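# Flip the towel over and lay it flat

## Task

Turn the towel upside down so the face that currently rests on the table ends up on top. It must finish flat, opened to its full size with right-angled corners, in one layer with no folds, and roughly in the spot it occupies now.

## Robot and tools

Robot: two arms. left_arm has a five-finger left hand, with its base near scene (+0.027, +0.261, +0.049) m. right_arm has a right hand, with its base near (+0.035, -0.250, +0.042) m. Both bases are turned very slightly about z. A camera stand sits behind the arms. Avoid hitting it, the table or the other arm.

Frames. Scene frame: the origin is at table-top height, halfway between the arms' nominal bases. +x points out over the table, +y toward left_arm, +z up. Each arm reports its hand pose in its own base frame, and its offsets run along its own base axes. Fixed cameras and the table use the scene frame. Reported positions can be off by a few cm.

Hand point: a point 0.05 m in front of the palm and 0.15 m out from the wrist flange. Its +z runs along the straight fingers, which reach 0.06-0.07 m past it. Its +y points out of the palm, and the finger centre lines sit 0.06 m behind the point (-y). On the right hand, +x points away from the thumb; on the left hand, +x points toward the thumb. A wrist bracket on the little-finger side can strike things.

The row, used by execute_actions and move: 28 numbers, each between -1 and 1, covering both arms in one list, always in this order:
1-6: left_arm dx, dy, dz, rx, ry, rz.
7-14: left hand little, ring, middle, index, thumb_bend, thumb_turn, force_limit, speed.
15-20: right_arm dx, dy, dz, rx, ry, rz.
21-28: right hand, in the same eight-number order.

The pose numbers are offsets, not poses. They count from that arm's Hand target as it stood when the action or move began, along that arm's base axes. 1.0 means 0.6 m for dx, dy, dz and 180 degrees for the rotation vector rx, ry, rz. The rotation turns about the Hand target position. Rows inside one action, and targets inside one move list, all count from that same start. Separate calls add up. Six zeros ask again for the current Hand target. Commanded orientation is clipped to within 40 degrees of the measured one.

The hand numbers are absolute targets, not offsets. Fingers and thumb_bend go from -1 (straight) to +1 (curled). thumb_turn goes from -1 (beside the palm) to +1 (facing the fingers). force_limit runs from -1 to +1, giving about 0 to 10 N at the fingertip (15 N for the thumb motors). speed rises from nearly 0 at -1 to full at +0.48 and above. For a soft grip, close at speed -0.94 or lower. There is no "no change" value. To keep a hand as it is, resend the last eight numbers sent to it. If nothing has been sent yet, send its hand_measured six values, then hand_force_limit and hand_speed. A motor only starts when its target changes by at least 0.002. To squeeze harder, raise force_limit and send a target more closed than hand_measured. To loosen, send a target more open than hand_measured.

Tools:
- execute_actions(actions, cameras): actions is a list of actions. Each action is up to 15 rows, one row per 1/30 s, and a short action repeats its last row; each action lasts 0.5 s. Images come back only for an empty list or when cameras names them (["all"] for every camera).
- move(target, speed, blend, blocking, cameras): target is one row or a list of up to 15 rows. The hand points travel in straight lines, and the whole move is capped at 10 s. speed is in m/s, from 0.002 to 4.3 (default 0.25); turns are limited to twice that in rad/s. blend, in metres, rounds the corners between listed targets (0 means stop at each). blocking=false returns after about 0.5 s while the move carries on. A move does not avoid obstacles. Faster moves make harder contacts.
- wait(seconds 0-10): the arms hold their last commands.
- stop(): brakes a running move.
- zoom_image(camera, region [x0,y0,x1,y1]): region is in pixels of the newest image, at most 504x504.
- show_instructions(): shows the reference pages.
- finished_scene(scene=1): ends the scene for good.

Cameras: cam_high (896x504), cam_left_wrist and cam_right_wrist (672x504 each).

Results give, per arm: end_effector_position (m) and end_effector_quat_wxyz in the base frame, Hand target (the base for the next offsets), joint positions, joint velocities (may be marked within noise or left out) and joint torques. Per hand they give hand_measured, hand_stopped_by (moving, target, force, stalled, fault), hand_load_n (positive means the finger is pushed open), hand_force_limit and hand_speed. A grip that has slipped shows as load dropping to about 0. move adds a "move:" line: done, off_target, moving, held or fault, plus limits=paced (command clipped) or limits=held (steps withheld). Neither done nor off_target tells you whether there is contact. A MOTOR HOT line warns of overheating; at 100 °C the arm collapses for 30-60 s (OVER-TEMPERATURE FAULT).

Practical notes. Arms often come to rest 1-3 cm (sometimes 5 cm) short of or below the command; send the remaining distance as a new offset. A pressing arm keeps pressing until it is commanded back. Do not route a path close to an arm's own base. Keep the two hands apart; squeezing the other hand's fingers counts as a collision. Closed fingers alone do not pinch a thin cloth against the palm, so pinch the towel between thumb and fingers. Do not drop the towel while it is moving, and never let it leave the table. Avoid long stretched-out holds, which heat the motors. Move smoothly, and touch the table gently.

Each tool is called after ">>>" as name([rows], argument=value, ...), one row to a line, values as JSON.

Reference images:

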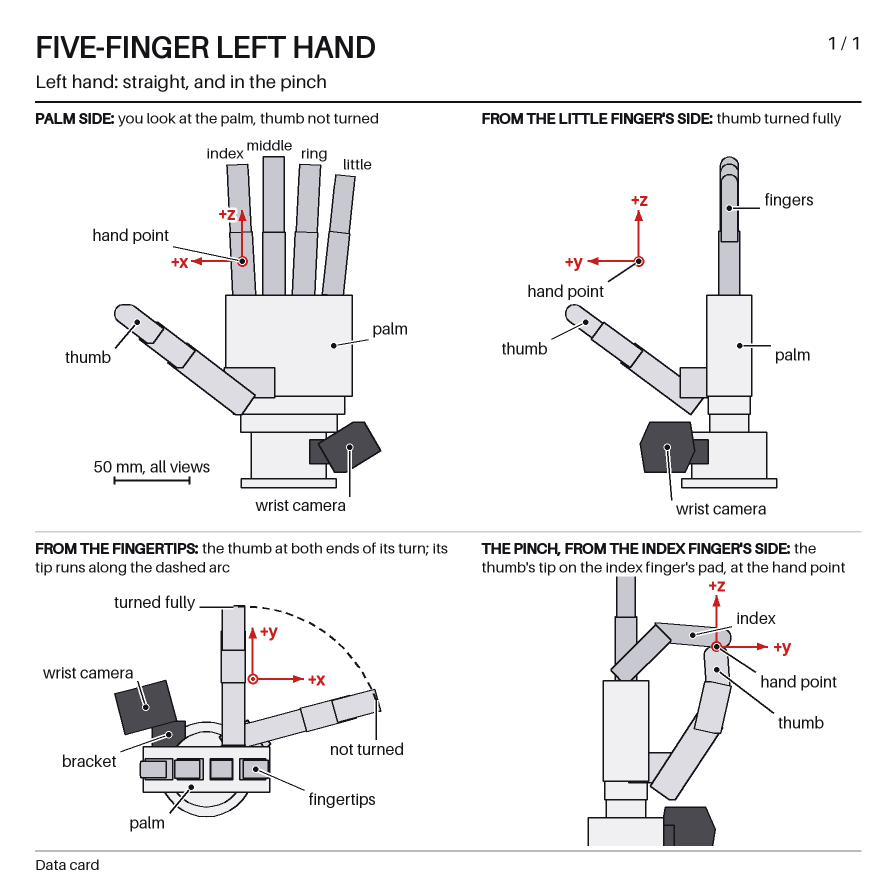

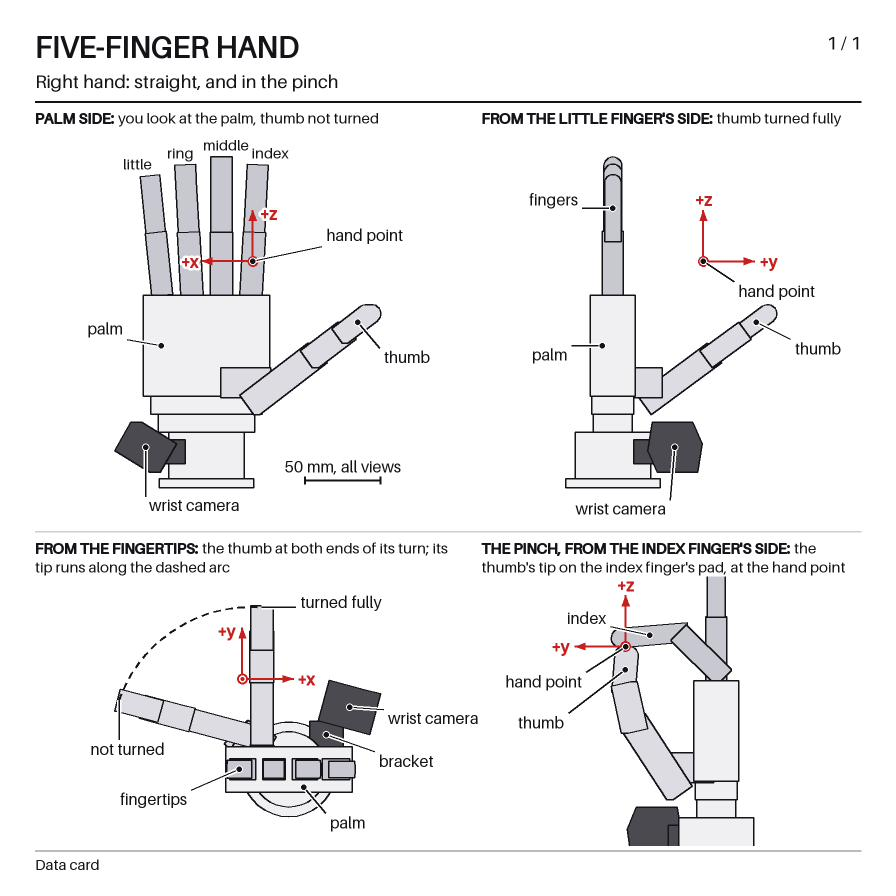

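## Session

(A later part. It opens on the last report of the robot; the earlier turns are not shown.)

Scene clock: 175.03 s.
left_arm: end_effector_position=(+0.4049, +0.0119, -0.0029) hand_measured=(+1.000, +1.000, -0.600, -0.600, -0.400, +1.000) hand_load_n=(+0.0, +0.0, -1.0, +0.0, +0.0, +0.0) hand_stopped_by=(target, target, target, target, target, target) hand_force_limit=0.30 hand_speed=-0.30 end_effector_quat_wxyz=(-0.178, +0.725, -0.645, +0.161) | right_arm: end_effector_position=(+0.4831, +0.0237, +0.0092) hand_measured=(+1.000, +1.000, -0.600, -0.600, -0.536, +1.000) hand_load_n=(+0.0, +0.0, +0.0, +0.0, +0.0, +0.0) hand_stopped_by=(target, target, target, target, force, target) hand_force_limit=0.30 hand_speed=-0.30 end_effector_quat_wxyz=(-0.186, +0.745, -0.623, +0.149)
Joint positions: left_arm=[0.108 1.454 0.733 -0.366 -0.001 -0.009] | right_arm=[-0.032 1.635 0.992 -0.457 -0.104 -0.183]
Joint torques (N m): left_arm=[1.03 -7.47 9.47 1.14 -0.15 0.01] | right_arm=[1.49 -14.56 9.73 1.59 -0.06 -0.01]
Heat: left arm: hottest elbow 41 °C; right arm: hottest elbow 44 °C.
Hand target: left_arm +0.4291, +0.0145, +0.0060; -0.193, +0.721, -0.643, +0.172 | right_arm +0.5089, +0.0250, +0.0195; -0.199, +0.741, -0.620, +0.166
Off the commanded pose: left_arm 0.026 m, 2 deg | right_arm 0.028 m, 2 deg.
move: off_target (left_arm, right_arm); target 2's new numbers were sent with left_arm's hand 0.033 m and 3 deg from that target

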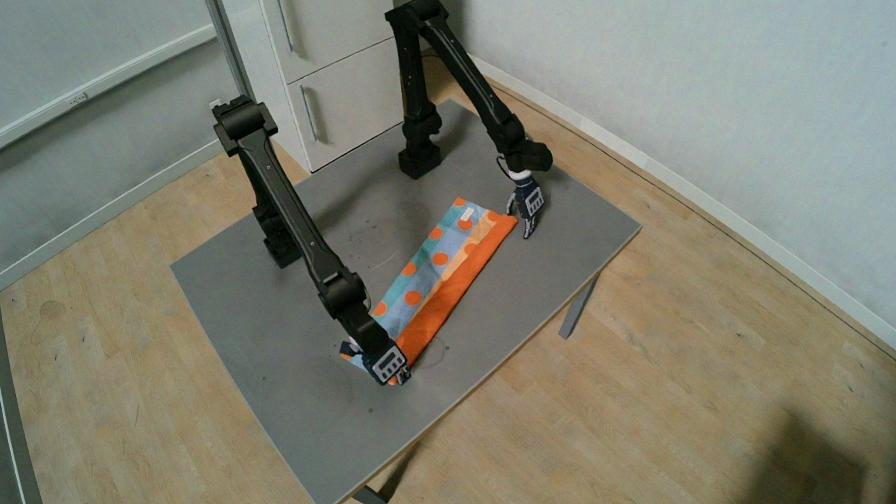

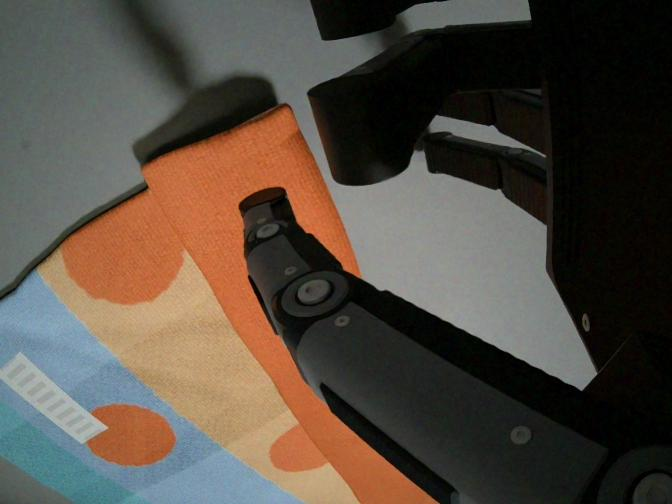

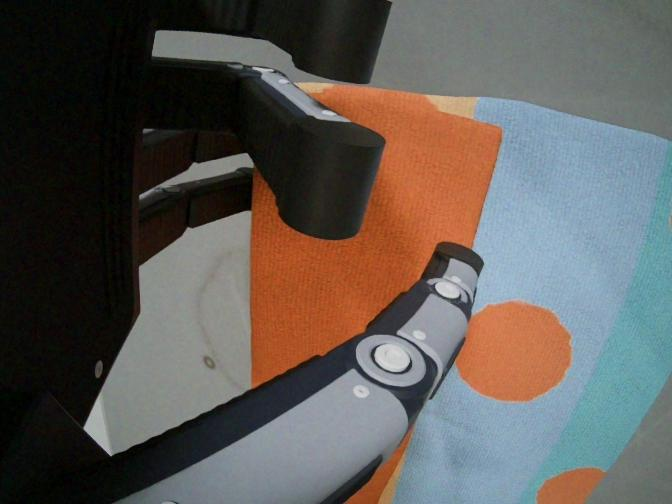

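>>> move([
  [-0.0,0,0.15,0,0,0,1,1,-0.6,-0.6,-0.7,1,0.3,-0.3,0,0,0.15,0,0,0,1,1,-0.6,-0.6,-0.7,1,0.3,-0.3],
  [-0.28,0.03,0.27,0,0,0,1,1,-0.35,-0.35,-1,1,0.3,-0.3,-0.3,-0.06,0.27,0,0,0,1,1,-0.35,-0.35,-1,1,0.3,-0.3],
], speed=0.2, cameras=["all"])

>>> zoom_image(camera="cam_high", region=[310, 170, 550, 410])

Scene clock: 178.87 s.
left_arm: end_effector_position=(+0.2637, +0.0306, +0.1667) hand_measured=(+1.000, +1.000, -0.350, -0.350, -1.000, +1.000) hand_load_n=(+0.0, +0.0, +0.0, +0.0, +0.0, +0.0) hand_stopped_by=(target, target, target, target, target, target) hand_force_limit=0.30 hand_speed=-0.30 end_effector_quat_wxyz=(-0.192, +0.722, -0.641, +0.173) | right_arm: end_effector_position=(+0.3361, -0.0087, +0.1884) hand_measured=(+1.000, +1.000, -0.350, -0.350, -1.000, +1.000) hand_load_n=(+0.0, +0.0, +0.0, +0.0, +0.0, +0.0) hand_stopped_by=(target, target, target, target, target, target) hand_force_limit=0.30 hand_speed=-0.30 end_effector_quat_wxyz=(-0.205, +0.738, -0.619, +0.173)
Joint positions: left_arm=[0.259 0.793 0.744 -1.003 0.073 0.121] | right_arm=[-0.158 1.017 0.917 -0.952 -0.167 -0.288]
Joint torques (N m): left_arm=[1.85 -2.2 8.39 0.32 0.13 0.12] | right_arm=[0.32 -7.94 6.82 1.1 -0.23 -0.16]
Heat: left arm: hottest elbow 41 °C; right arm: hottest elbow 43 °C.
Hand target: left_arm +0.2611, +0.0325, +0.1678; -0.193, +0.721, -0.643, +0.172 | right_arm +0.3290, -0.0110, +0.1816; -0.198, +0.741, -0.620, +0.166
Off the commanded pose: left_arm 0.003 m, 0 deg | right_arm 0.010 m, 1 deg.
move: done

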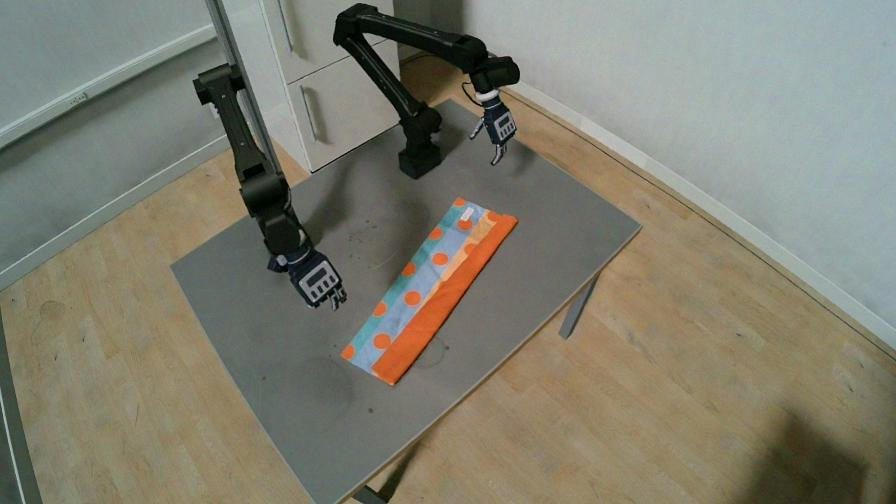

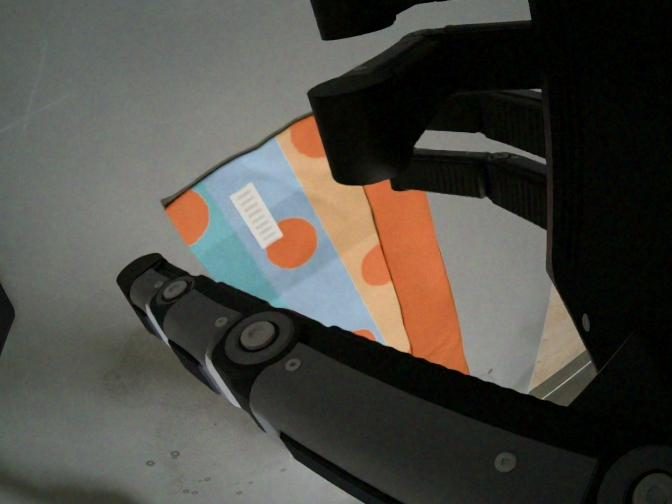

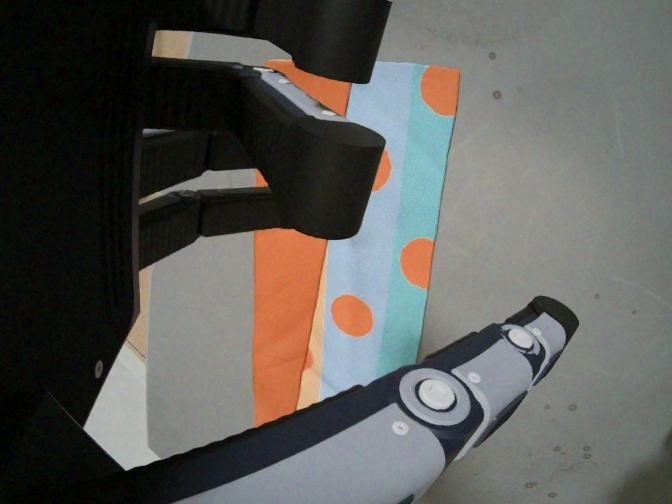

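Scaled by 2.100 from the camera's 896x504 image, which has a finer 1280x720 frame.

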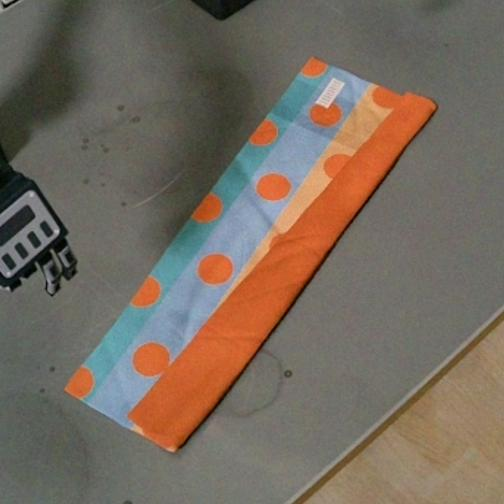

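>>> move([
  [0.037,-0.094,-0.26,0.0153,-0.1324,0,1,1,-0.35,-0.35,-1,1,0.3,-0.3,0.177,0.01,-0.26,0.0235,-0.1312,0,1,1,-0.35,-0.35,-1,1,0.3,-0.3],
  [0.037,-0.094,-0.33,0.0153,-0.1324,0,1,1,-0.35,-0.35,-1,1,0.3,-0.3,0.177,0.01,-0.342,0.0235,-0.1312,0,1,1,-0.35,-0.35,-1,1,0.3,-0.3],
], speed=[0.25, 0.08], cameras=["all"])

>>> zoom_image(camera="cam_high", region=[310, 170, 550, 410])

Scene clock: 183.50 s.
left_arm: end_effector_position=(+0.2908, -0.0212, -0.0210) hand_measured=(+1.000, +1.000, -0.350, -0.350, -1.000, +1.000) hand_load_n=(+0.0, +0.0, -0.5, +0.0, +0.0, +0.0) hand_stopped_by=(target, target, target, target, target, target) hand_force_limit=0.30 hand_speed=-0.30 end_effector_quat_wxyz=(-0.347, +0.661, -0.590, +0.307) | right_arm: end_effector_position=(+0.4432, -0.0042, -0.0105) hand_measured=(+1.000, +1.000, -0.350, -0.350, -1.000, +1.000) hand_load_n=(+0.0, +0.0, +0.0, +0.0, +0.0, +0.0) hand_stopped_by=(target, target, target, target, target, target) hand_force_limit=0.30 hand_speed=-0.30 end_effector_quat_wxyz=(-0.353, +0.686, -0.560, +0.302)
Joint positions: left_arm=[-0.032 0.979 0.073 0.292 -0.123 -0.082] | right_arm=[-0.167 1.494 0.504 0.358 -0.282 -0.225]
Joint torques (N m): left_arm=[0.38 0.26 4.85 1.58 -0.16 -0.11] | right_arm=[0.15 -9.47 4.12 2.24 -0.18 0.1]
Heat: left arm: hottest elbow 41 °C; right arm: hottest elbow 43 °C.
Hand target: left_arm +0.2833, -0.0239, -0.0301; -0.339, +0.665, -0.593, +0.302 | right_arm +0.4351, -0.0050, -0.0237; -0.348, +0.684, -0.572, +0.291
Off the commanded pose: left_arm 0.012 m, 1 deg | right_arm 0.015 m, 2 deg.
move: off_target (left_arm, right_arm)

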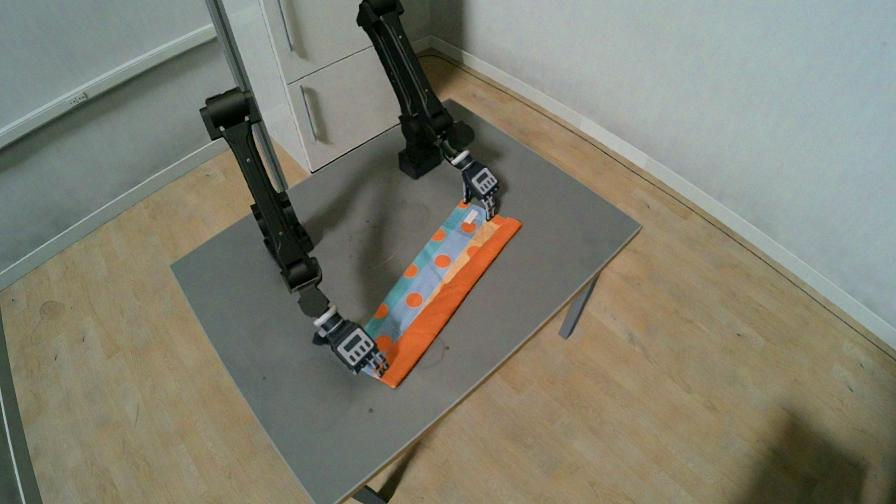

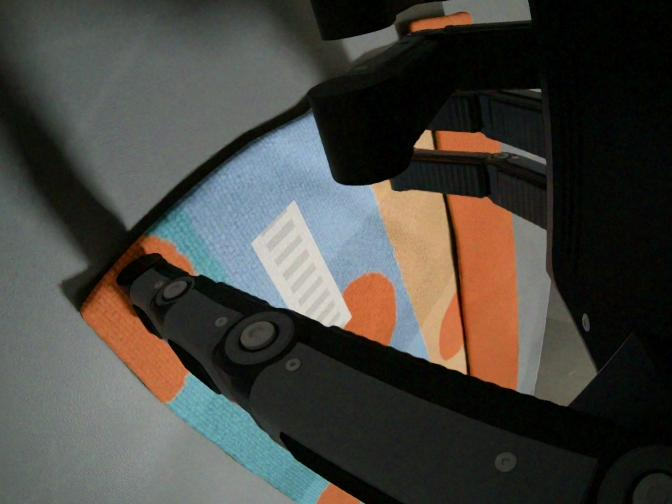

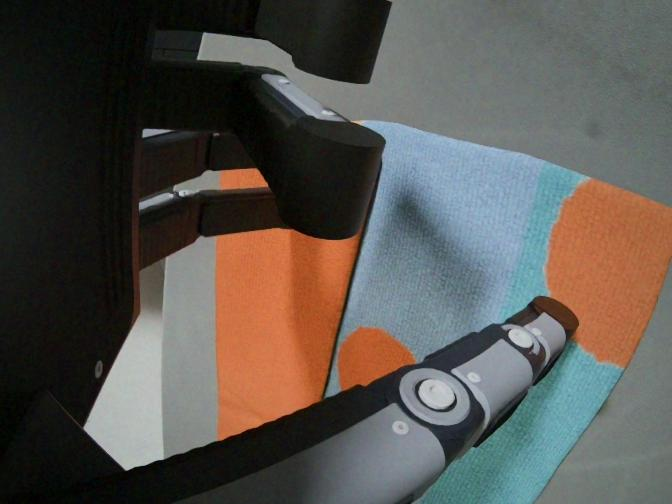

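Scaled by 2.100 from the camera's 896x504 image, which has a finer 1280x720 frame.

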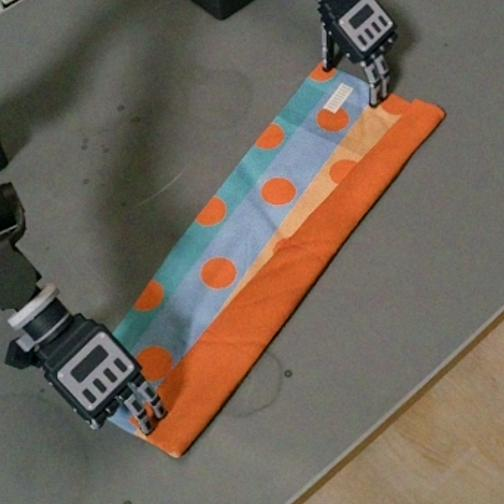

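>>> move([
  [0,0,-0.015,0,0,0,1,1,-0.35,-0.35,-1,1,0.3,-0.3,0,0,-0.015,0,0,0,1,1,-0.35,-0.35,-1,1,0.3,-0.3],
  [0,0,-0.015,0,0,-0.061,1,1,-0.35,-0.35,-1,1,0.3,-0.3,-0.1635,-0.0457,-0.015,0,0,-0.061,1,1,-0.35,-0.35,-1,1,0.3,-0.3],
], speed=0.08, cameras=["all"])

>>> zoom_image(camera="cam_high", region=[310, 170, 550, 410])

Scene clock: 186.47 s.
left_arm: end_effector_position=(+0.2936, -0.0303, -0.0231) hand_measured=(+1.000, +1.000, -0.350, -0.350, -1.000, +1.000) hand_load_n=(+0.0, +0.0, +0.0, +0.0, -1.0, +2.0) hand_stopped_by=(target, target, target, target, target, target) hand_force_limit=0.30 hand_speed=-0.30 end_effector_quat_wxyz=(-0.315, +0.605, -0.638, +0.357) | right_arm: end_effector_position=(+0.3577, -0.0330, -0.0159) hand_measured=(+1.000, +1.000, -0.350, -0.350, -1.000, +1.000) hand_load_n=(+0.5, +0.0, +1.0, +0.0, -0.5, +0.5) hand_stopped_by=(target, target, target, target, target, target) hand_force_limit=0.30 hand_speed=-0.30 end_effector_quat_wxyz=(-0.334, +0.624, -0.617, +0.344)
Joint positions: left_arm=[0.088 1.072 0.068 0.418 0.148 0.061] | right_arm=[-0.262 1.297 0.242 0.469 -0.212 -0.16]
Joint torques (N m): left_arm=[2.26 0.97 4.89 0.75 -0.12 0.45] | right_arm=[-0.15 -6.83 2.76 0.95 -0.09 0]
Heat: left arm: hottest elbow 40 °C; right arm: hottest elbow 42 °C.
Hand target: left_arm +0.2834, -0.0239, -0.0391; -0.308, +0.606, -0.654, +0.333 | right_arm +0.3370, -0.0324, -0.0327; -0.319, +0.626, -0.635, +0.323
Off the commanded pose: left_arm 0.020 m, 3 deg | right_arm 0.027 m, 4 deg.
move: off_target (left_arm, right_arm)

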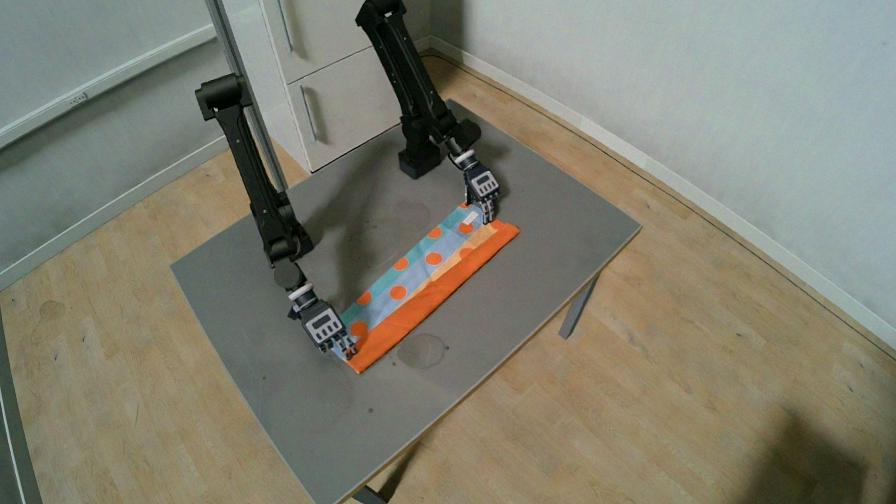

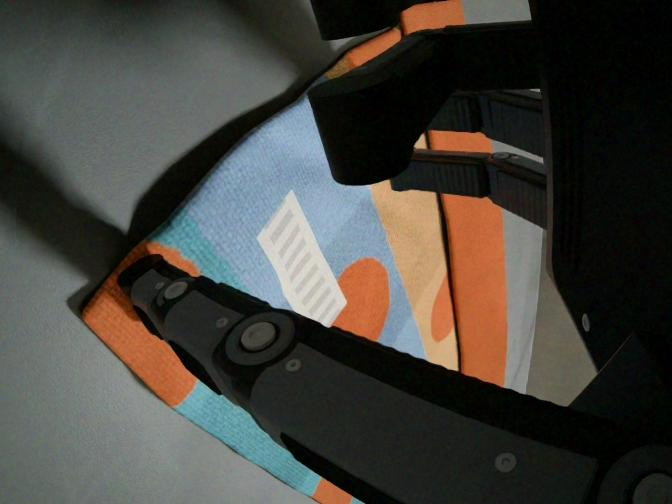

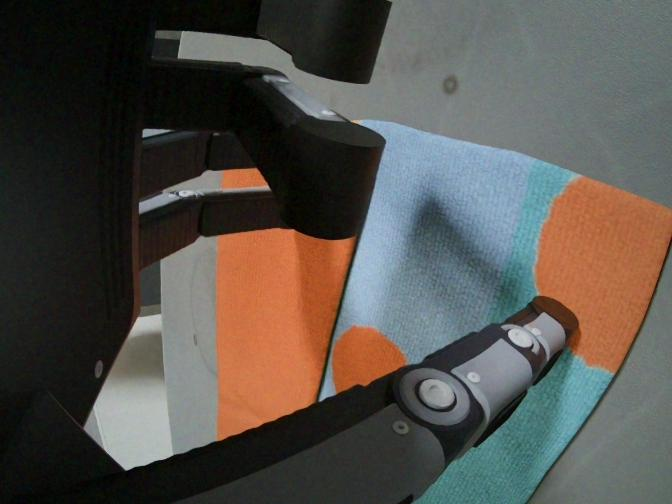

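Scaled by 2.100 from the camera's 896x504 image, which has a finer 1280x720 frame.

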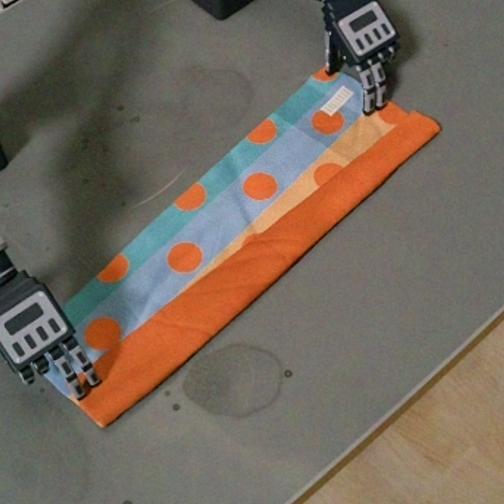

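>>> move([
  [0,0,0.1,0,0,0,1,1,-0.35,-0.35,-1,1,0.3,-0.3,0.0,0,0.1,0,0,0,1,1,-0.35,-0.35,-1,1,0.3,-0.3],
  [-0.08,0.04,0.25,0,0,0,1,1,-0.1,-0.1,-0.7,1,0.3,-0.3,-0.1,-0.05,0.25,0,0,0,1,1,-0.1,-0.1,-0.7,1,0.3,-0.3],
], speed=0.2, cameras=["all"])

>>> zoom_image(camera="cam_high", region=[310, 170, 550, 410])

Scene clock: 192.07 s.
left_arm: end_effector_position=(+0.2233, -0.0074, +0.0737) hand_measured=(+1.000, +1.000, -0.100, -0.100, -0.700, +1.000) hand_load_n=(+0.5, +0.0, +0.5, +0.0, +0.0, +0.0) hand_stopped_by=(target, target, target, target, target, target) hand_force_limit=0.30 hand_speed=-0.30 end_effector_quat_wxyz=(-0.278, +0.621, -0.659, +0.322) | right_arm: end_effector_position=(+0.2623, -0.0498, +0.0831) hand_measured=(+1.000, +1.000, -0.100, -0.100, -0.700, +1.000) hand_load_n=(+0.0, +0.0, +0.0, +0.0, +0.0, +0.0) hand_stopped_by=(target, target, target, target, target, target) hand_force_limit=0.30 hand_speed=-0.30 end_effector_quat_wxyz=(-0.313, +0.628, -0.649, +0.293)
Joint positions: left_arm=[0.317 0.328 0.265 -0.674 0.319 0.234] | right_arm=[-0.517 0.609 0.343 -0.493 -0.405 -0.308]
Joint torques (N m): left_arm=[1.85 1.73 13.5 0.76 0.27 0.13] | right_arm=[-0.09 -1.96 12.48 1.44 -0.35 -0.13]
Heat: left arm: hottest elbow 40 °C; right arm: hottest elbow 42 °C.
Hand target: left_arm +0.2354, +0.0000, +0.1110; -0.308, +0.605, -0.654, +0.333 | right_arm +0.2770, -0.0624, +0.1173; -0.319, +0.626, -0.634, +0.323
Off the commanded pose: left_arm 0.040 m, 4 deg | right_arm 0.039 m, 4 deg.
move: off_target (left_arm, right_arm); target 2's new numbers were sent with left_arm's hand 0.040 m and 4 deg from that target

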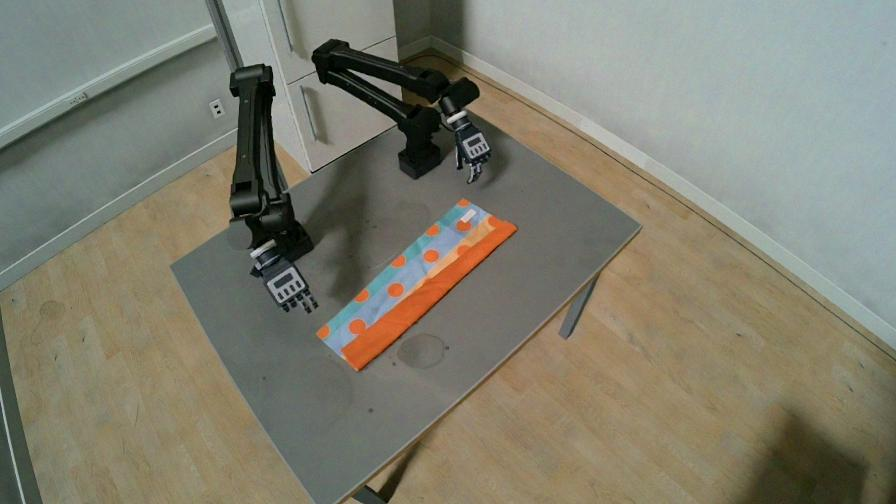

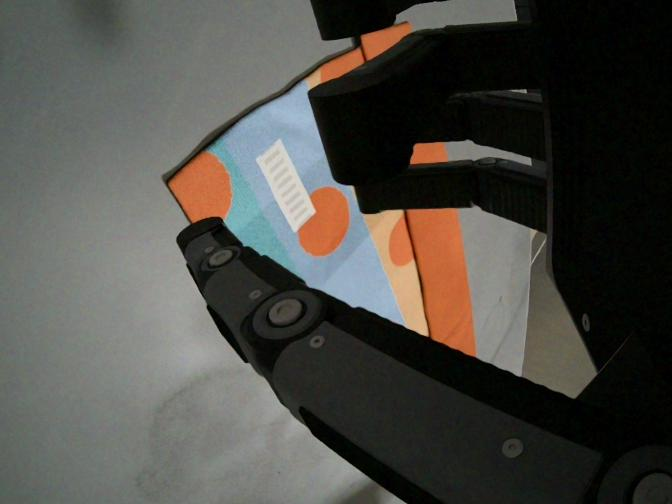

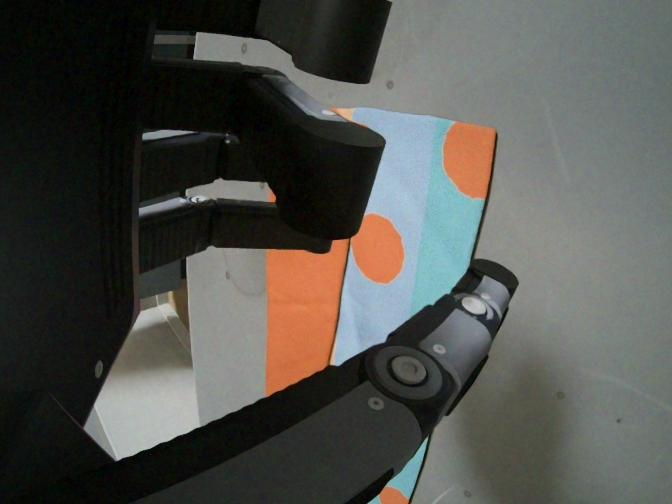

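Scaled by 2.100 from the camera's 896x504 image, which has a finer 1280x720 frame.

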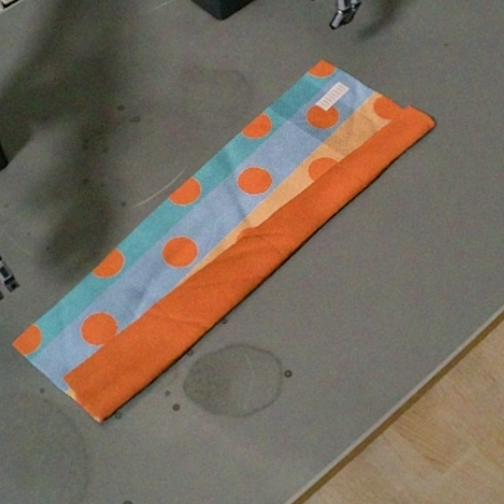

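>>> move(target=[0.306,-0.0257,-0.152,0,0.033,0.0228,1,1,0.2,0.2,-0.7,1,0.3,-0.3,0.2183,0.0765,-0.142,0,0.033,0.0228,1,1,0.1,0.1,-0.7,1,0.3,-0.3], speed=0.2, cameras=["all"])

>>> zoom_image(camera="cam_high", region=[310, 170, 550, 410])

Scene clock: 195.53 s.
left_arm: end_effector_position=(+0.3888, -0.0132, +0.0018) hand_measured=(+1.000, +1.000, +0.200, +0.200, -0.700, +1.000) hand_load_n=(+0.0, +0.0, +0.0, +0.0, +0.0, +0.0) hand_stopped_by=(target, target, target, target, target, target) hand_force_limit=0.30 hand_speed=-0.30 end_effector_quat_wxyz=(-0.267, +0.652, -0.656, +0.271) | right_arm: end_effector_position=(+0.3792, -0.0153, +0.0146) hand_measured=(+1.000, +1.000, +0.100, +0.100, -0.700, +1.000) hand_load_n=(+0.0, +0.0, +0.0, +0.0, +0.0, +0.0) hand_stopped_by=(target, target, target, target, target, target) hand_force_limit=0.30 hand_speed=-0.30 end_effector_quat_wxyz=(-0.282, +0.671, -0.634, +0.261)
Joint positions: left_arm=[0.065 1.29 0.473 0.025 0.052 0.05] | right_arm=[-0.182 1.239 0.478 -0.037 -0.176 -0.168]
Joint torques (N m): left_arm=[0.38 -5.01 9.84 1.74 -0.14 -0.13] | right_arm=[2.14 -7.24 9.72 2.24 -0.08 0.11]
Heat: left arm: hottest elbow 41 °C; right arm: hottest elbow 43 °C.
Hand target: left_arm +0.4190, -0.0154, +0.0198; -0.286, +0.645, -0.647, +0.290 | right_arm +0.4080, -0.0164, +0.0321; -0.297, +0.664, -0.627, +0.279
Off the commanded pose: left_arm 0.035 m, 3 deg | right_arm 0.034 m, 3 deg.
move: off_target (left_arm, right_arm)

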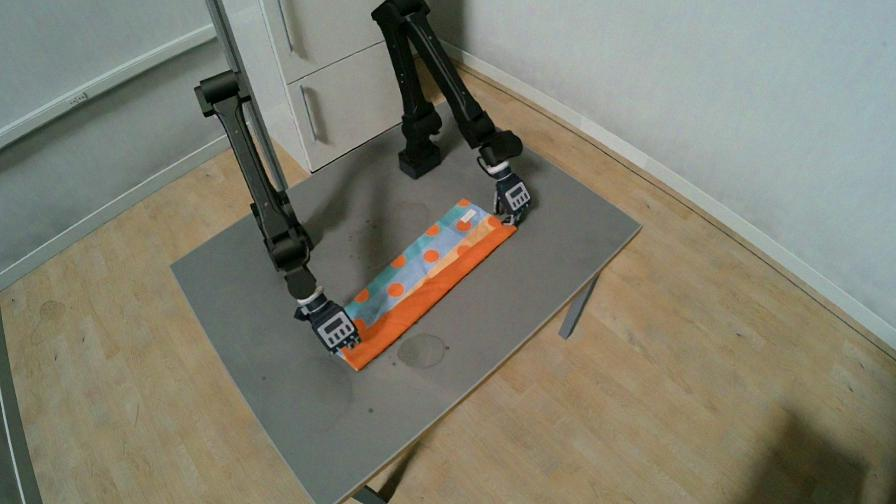

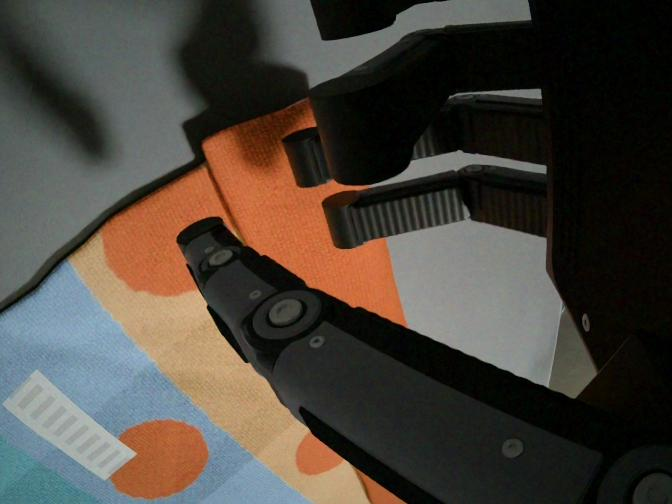

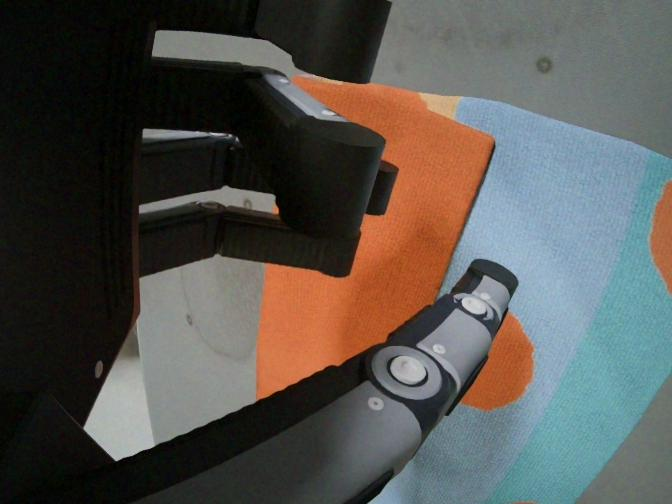

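Scaled by 2.100 from the camera's 896x504 image, which has a finer 1280x720 frame.

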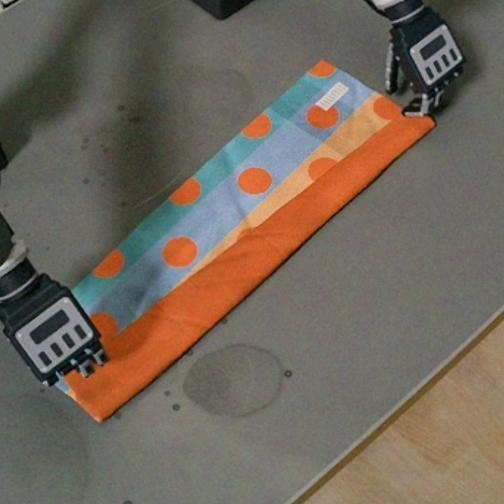

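>>> move([
  [0.04,0,0.0,0,0,0,1,1,0.2,0.2,-0.7,1,0.3,-0.3,0.02,0,0.0,0,0,0,1,1,0.1,0.1,-0.7,1,0.3,-0.3],
  [0.0,0,-0.085,0,0,0,1,1,0.2,0.2,-0.7,1,0.3,-0.3,-0.015,0,-0.083,0,0,0,1,1,0.1,0.1,-0.7,1,0.3,-0.3],
], speed=0.08, cameras=["all"])

>>> zoom_image(camera="cam_high", region=[310, 170, 550, 410])

Scene clock: 198.47 s.
left_arm: end_effector_position=(+0.4220, -0.0123, -0.0240) hand_measured=(+1.000, +1.000, +0.200, +0.200, -0.700, +1.000) hand_load_n=(+0.0, +0.0, +0.0, +0.0, +0.5, -0.5) hand_stopped_by=(target, target, target, target, target, target) hand_force_limit=0.30 hand_speed=-0.30 end_effector_quat_wxyz=(-0.290, +0.642, -0.647, +0.291) | right_arm: end_effector_position=(+0.4029, -0.0178, -0.0102) hand_measured=(+1.000, +1.000, +0.100, +0.100, -0.700, +1.000) hand_load_n=(+0.0, +0.0, -0.5, +0.0, +0.0, +0.0) hand_stopped_by=(target, target, target, target, target, target) hand_force_limit=0.30 hand_speed=-0.30 end_effector_quat_wxyz=(-0.298, +0.665, -0.624, +0.284)
Joint positions: left_arm=[0.061 1.457 0.486 0.245 0.049 0.047] | right_arm=[-0.177 1.375 0.465 0.174 -0.174 -0.163]
Joint torques (N m): left_arm=[0.62 -6.3 4.75 1.77 -0.07 -0.1] | right_arm=[0.97 -8.76 4.63 2.4 -0.24 0.04]
Heat: left arm: hottest elbow 40 °C; right arm: hottest elbow 43 °C.
Hand target: left_arm +0.4190, -0.0153, -0.0313; -0.286, +0.645, -0.647, +0.290 | right_arm +0.3989, -0.0164, -0.0177; -0.297, +0.664, -0.627, +0.279
Off the commanded pose: left_arm 0.008 m, 1 deg | right_arm 0.009 m, 1 deg.
move: done

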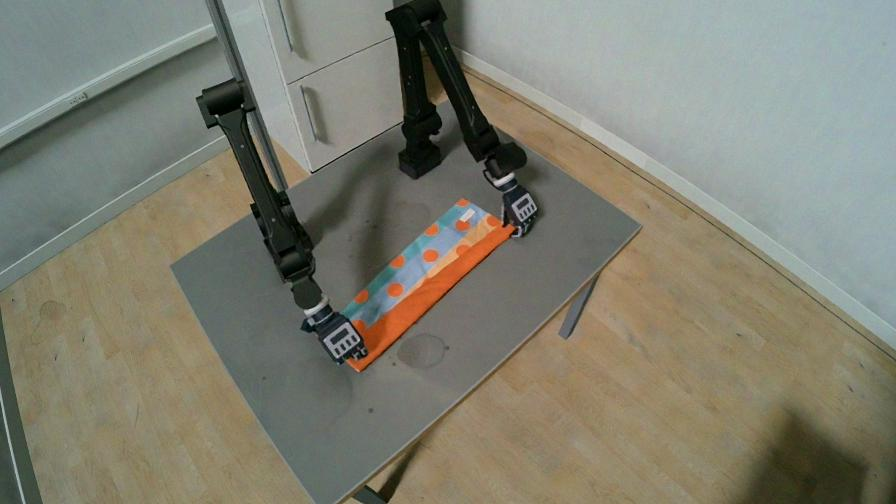

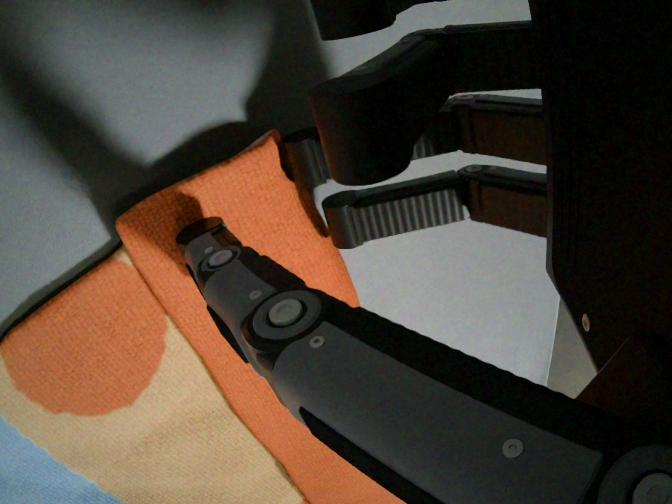

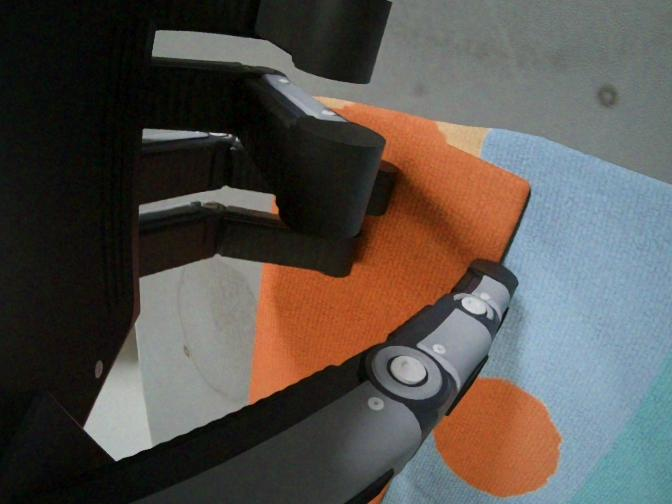

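Scaled by 2.100 from the camera's 896x504 image, which has a finer 1280x720 frame.

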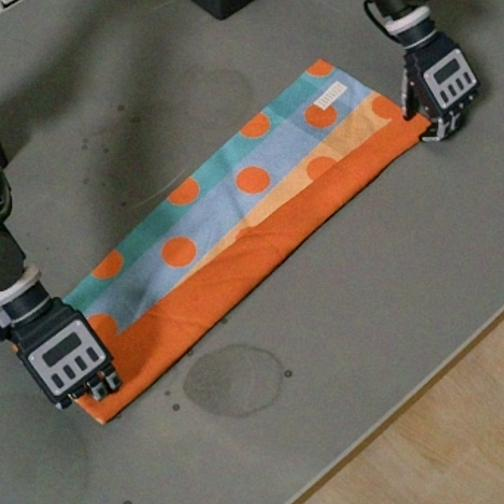

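>>> move([
  [0.0,0,0.035,0,0,0,1,1,0.34,0.34,-0.7,1,0.3,-0.3,0.0,0,0.035,0,0,0,1,1,0.1,0.1,-0.7,1,0.3,-0.3],
  [-0.01,0,0.03,0,0,0,1,1,0.34,0.34,-0.7,1,0.3,-0.3,0.02,0,0.03,0,0,0,1,1,0.1,0.1,-0.7,1,0.3,-0.3],
  [-0.01,0,-0.01,0,0,0,1,1,0.34,0.34,-0.7,1,0.3,-0.3,0.02,0,-0.01,0,0,0,1,1,0.1,0.1,-0.7,1,0.3,-0.3],
], speed=0.08, cameras=["all"])

Scene clock: 201.30 s.
left_arm: end_effector_position=(+0.4193, -0.0126, -0.0248) hand_measured=(+1.000, +1.000, +0.340, +0.340, -0.700, +1.000) hand_load_n=(+0.0, +0.0, +0.0, +0.0, +1.0, +0.0) hand_stopped_by=(target, target, target, target, target, target) hand_force_limit=0.30 hand_speed=-0.30 end_effector_quat_wxyz=(-0.295, +0.641, -0.644, +0.296) | right_arm: end_effector_position=(+0.4080, -0.0186, -0.0142) hand_measured=(+1.000, +1.000, +0.100, +0.100, -0.700, +1.000) hand_load_n=(+0.0, +0.0, -3.5, +0.5, +0.0, +0.0) hand_stopped_by=(target, target, target, target, target, target) hand_force_limit=0.30 hand_speed=-0.30 end_effector_quat_wxyz=(-0.301, +0.662, -0.622, +0.288)
Joint positions: left_arm=[0.061 1.454 0.467 0.278 0.049 0.044] | right_arm=[-0.177 1.402 0.465 0.214 -0.174 -0.16]
Joint torques (N m): left_arm=[0.73 -5.36 4.57 1.61 -0.04 -0.06] | right_arm=[0.97 -6.89 6.3 1.98 -0.02 0]
Heat: left arm: hottest elbow 40 °C; right arm: hottest elbow 42 °C.
Hand target: left_arm +0.4129, -0.0152, -0.0373; -0.286, +0.645, -0.647, +0.290 | right_arm +0.4110, -0.0165, -0.0237; -0.297, +0.664, -0.627, +0.279
Off the commanded pose: left_arm 0.014 m, 1 deg | right_arm 0.010 m, 1 deg.
move: off_target (left_arm)

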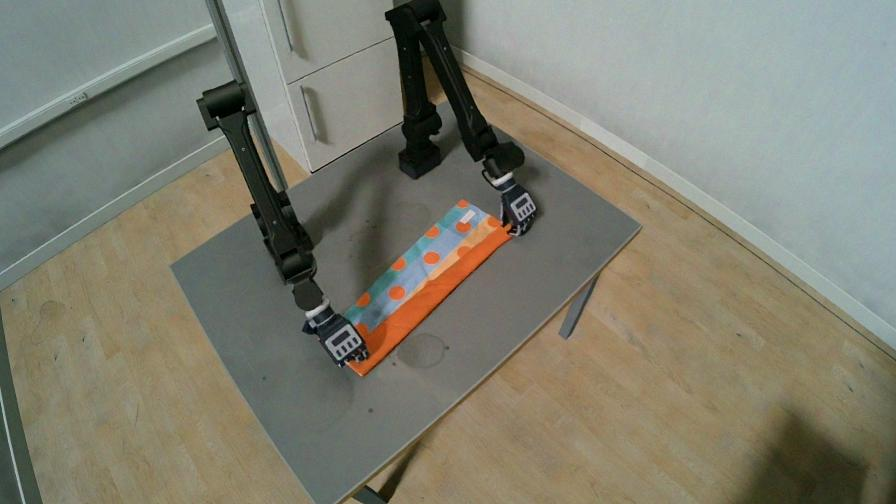

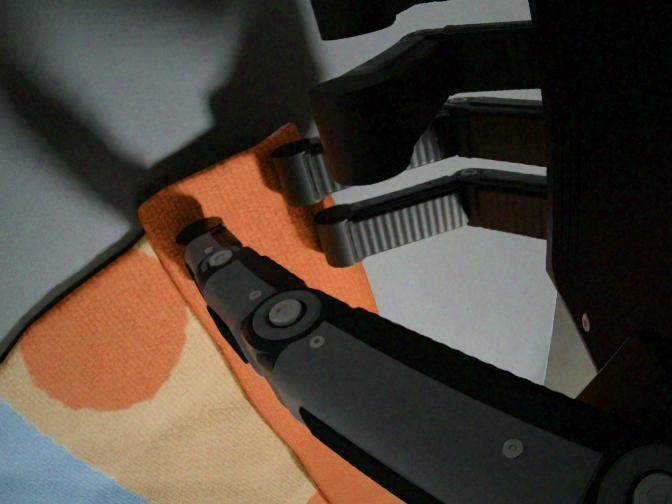

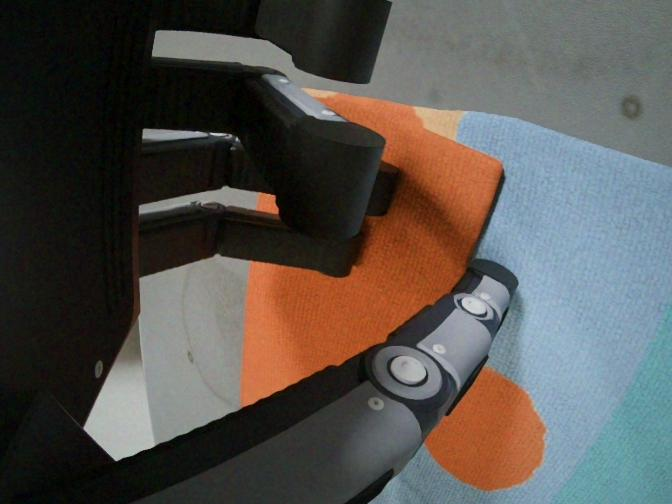

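>>> move([
  [0,0,0,0,0,0,1,1,0.34,0.34,-0.7,1,0.3,-0.3,0.0,0,0.06,0,0,0,1,1,0.1,0.1,-0.7,1,0.3,-0.3],
  [0,0,0,0,0,0,1,1,0.34,0.34,-0.7,1,0.3,-0.3,0.03,0,0.06,0,0,0,1,1,0.1,0.1,-0.7,1,0.3,-0.3],
  [0,0,0,0,0,0,1,1,0.34,0.34,-0.7,1,0.3,-0.3,0.025,0,0.005,0,0,0,1,1,0.1,0.1,-0.7,1,0.3,-0.3],
], speed=0.08, cameras=["cam_right_wrist"])

Scene clock: 204.43 s.
left_arm: end_effector_position=(+0.4193, -0.0126, -0.0248) hand_measured=(+1.000, +1.000, +0.340, +0.340, -0.700, +1.000) hand_load_n=(+0.0, +0.0, +0.0, +0.0, +0.5, +0.0) hand_stopped_by=(target, target, target, target, target, target) hand_force_limit=0.30 hand_speed=-0.30 end_effector_quat_wxyz=(-0.295, +0.641, -0.644, +0.296) | right_arm: end_effector_position=(+0.4239, -0.0201, -0.0125) hand_measured=(+1.000, +1.000, +0.100, +0.100, -0.700, +1.000) hand_load_n=(+0.0, +0.0, -2.5, +0.0, +0.0, +0.0) hand_stopped_by=(target, target, target, target, target, target) hand_force_limit=0.30 hand_speed=-0.30 end_effector_quat_wxyz=(-0.299, +0.663, -0.624, +0.286)
Joint positions: left_arm=[0.061 1.454 0.467 0.278 0.049 0.044] | right_arm=[-0.172 1.436 0.513 0.192 -0.167 -0.157]
Joint torques (N m): left_arm=[0.67 -5.3 4.57 1.61 -0.04 -0.06] | right_arm=[1.67 -8.18 5.97 2.1 -0.08 0.03]
Heat: left arm: hottest elbow 40 °C; right arm: hottest elbow 42 °C.
Hand target: left_arm +0.4130, -0.0153, -0.0373; -0.286, +0.645, -0.647, +0.290 | right_arm +0.4260, -0.0164, -0.0206; -0.297, +0.664, -0.627, +0.279
Off the commanded pose: left_arm 0.014 m, 1 deg | right_arm 0.009 m, 1 deg.
move: off_target (left_arm)
Images, in order (width x height): cam_right_wrist 672x504.

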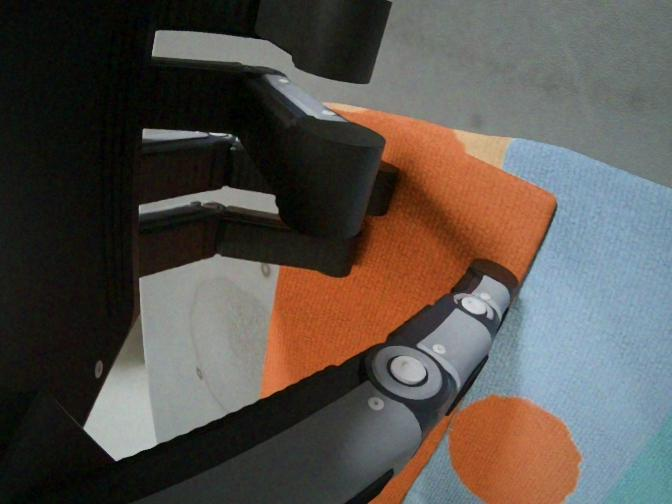

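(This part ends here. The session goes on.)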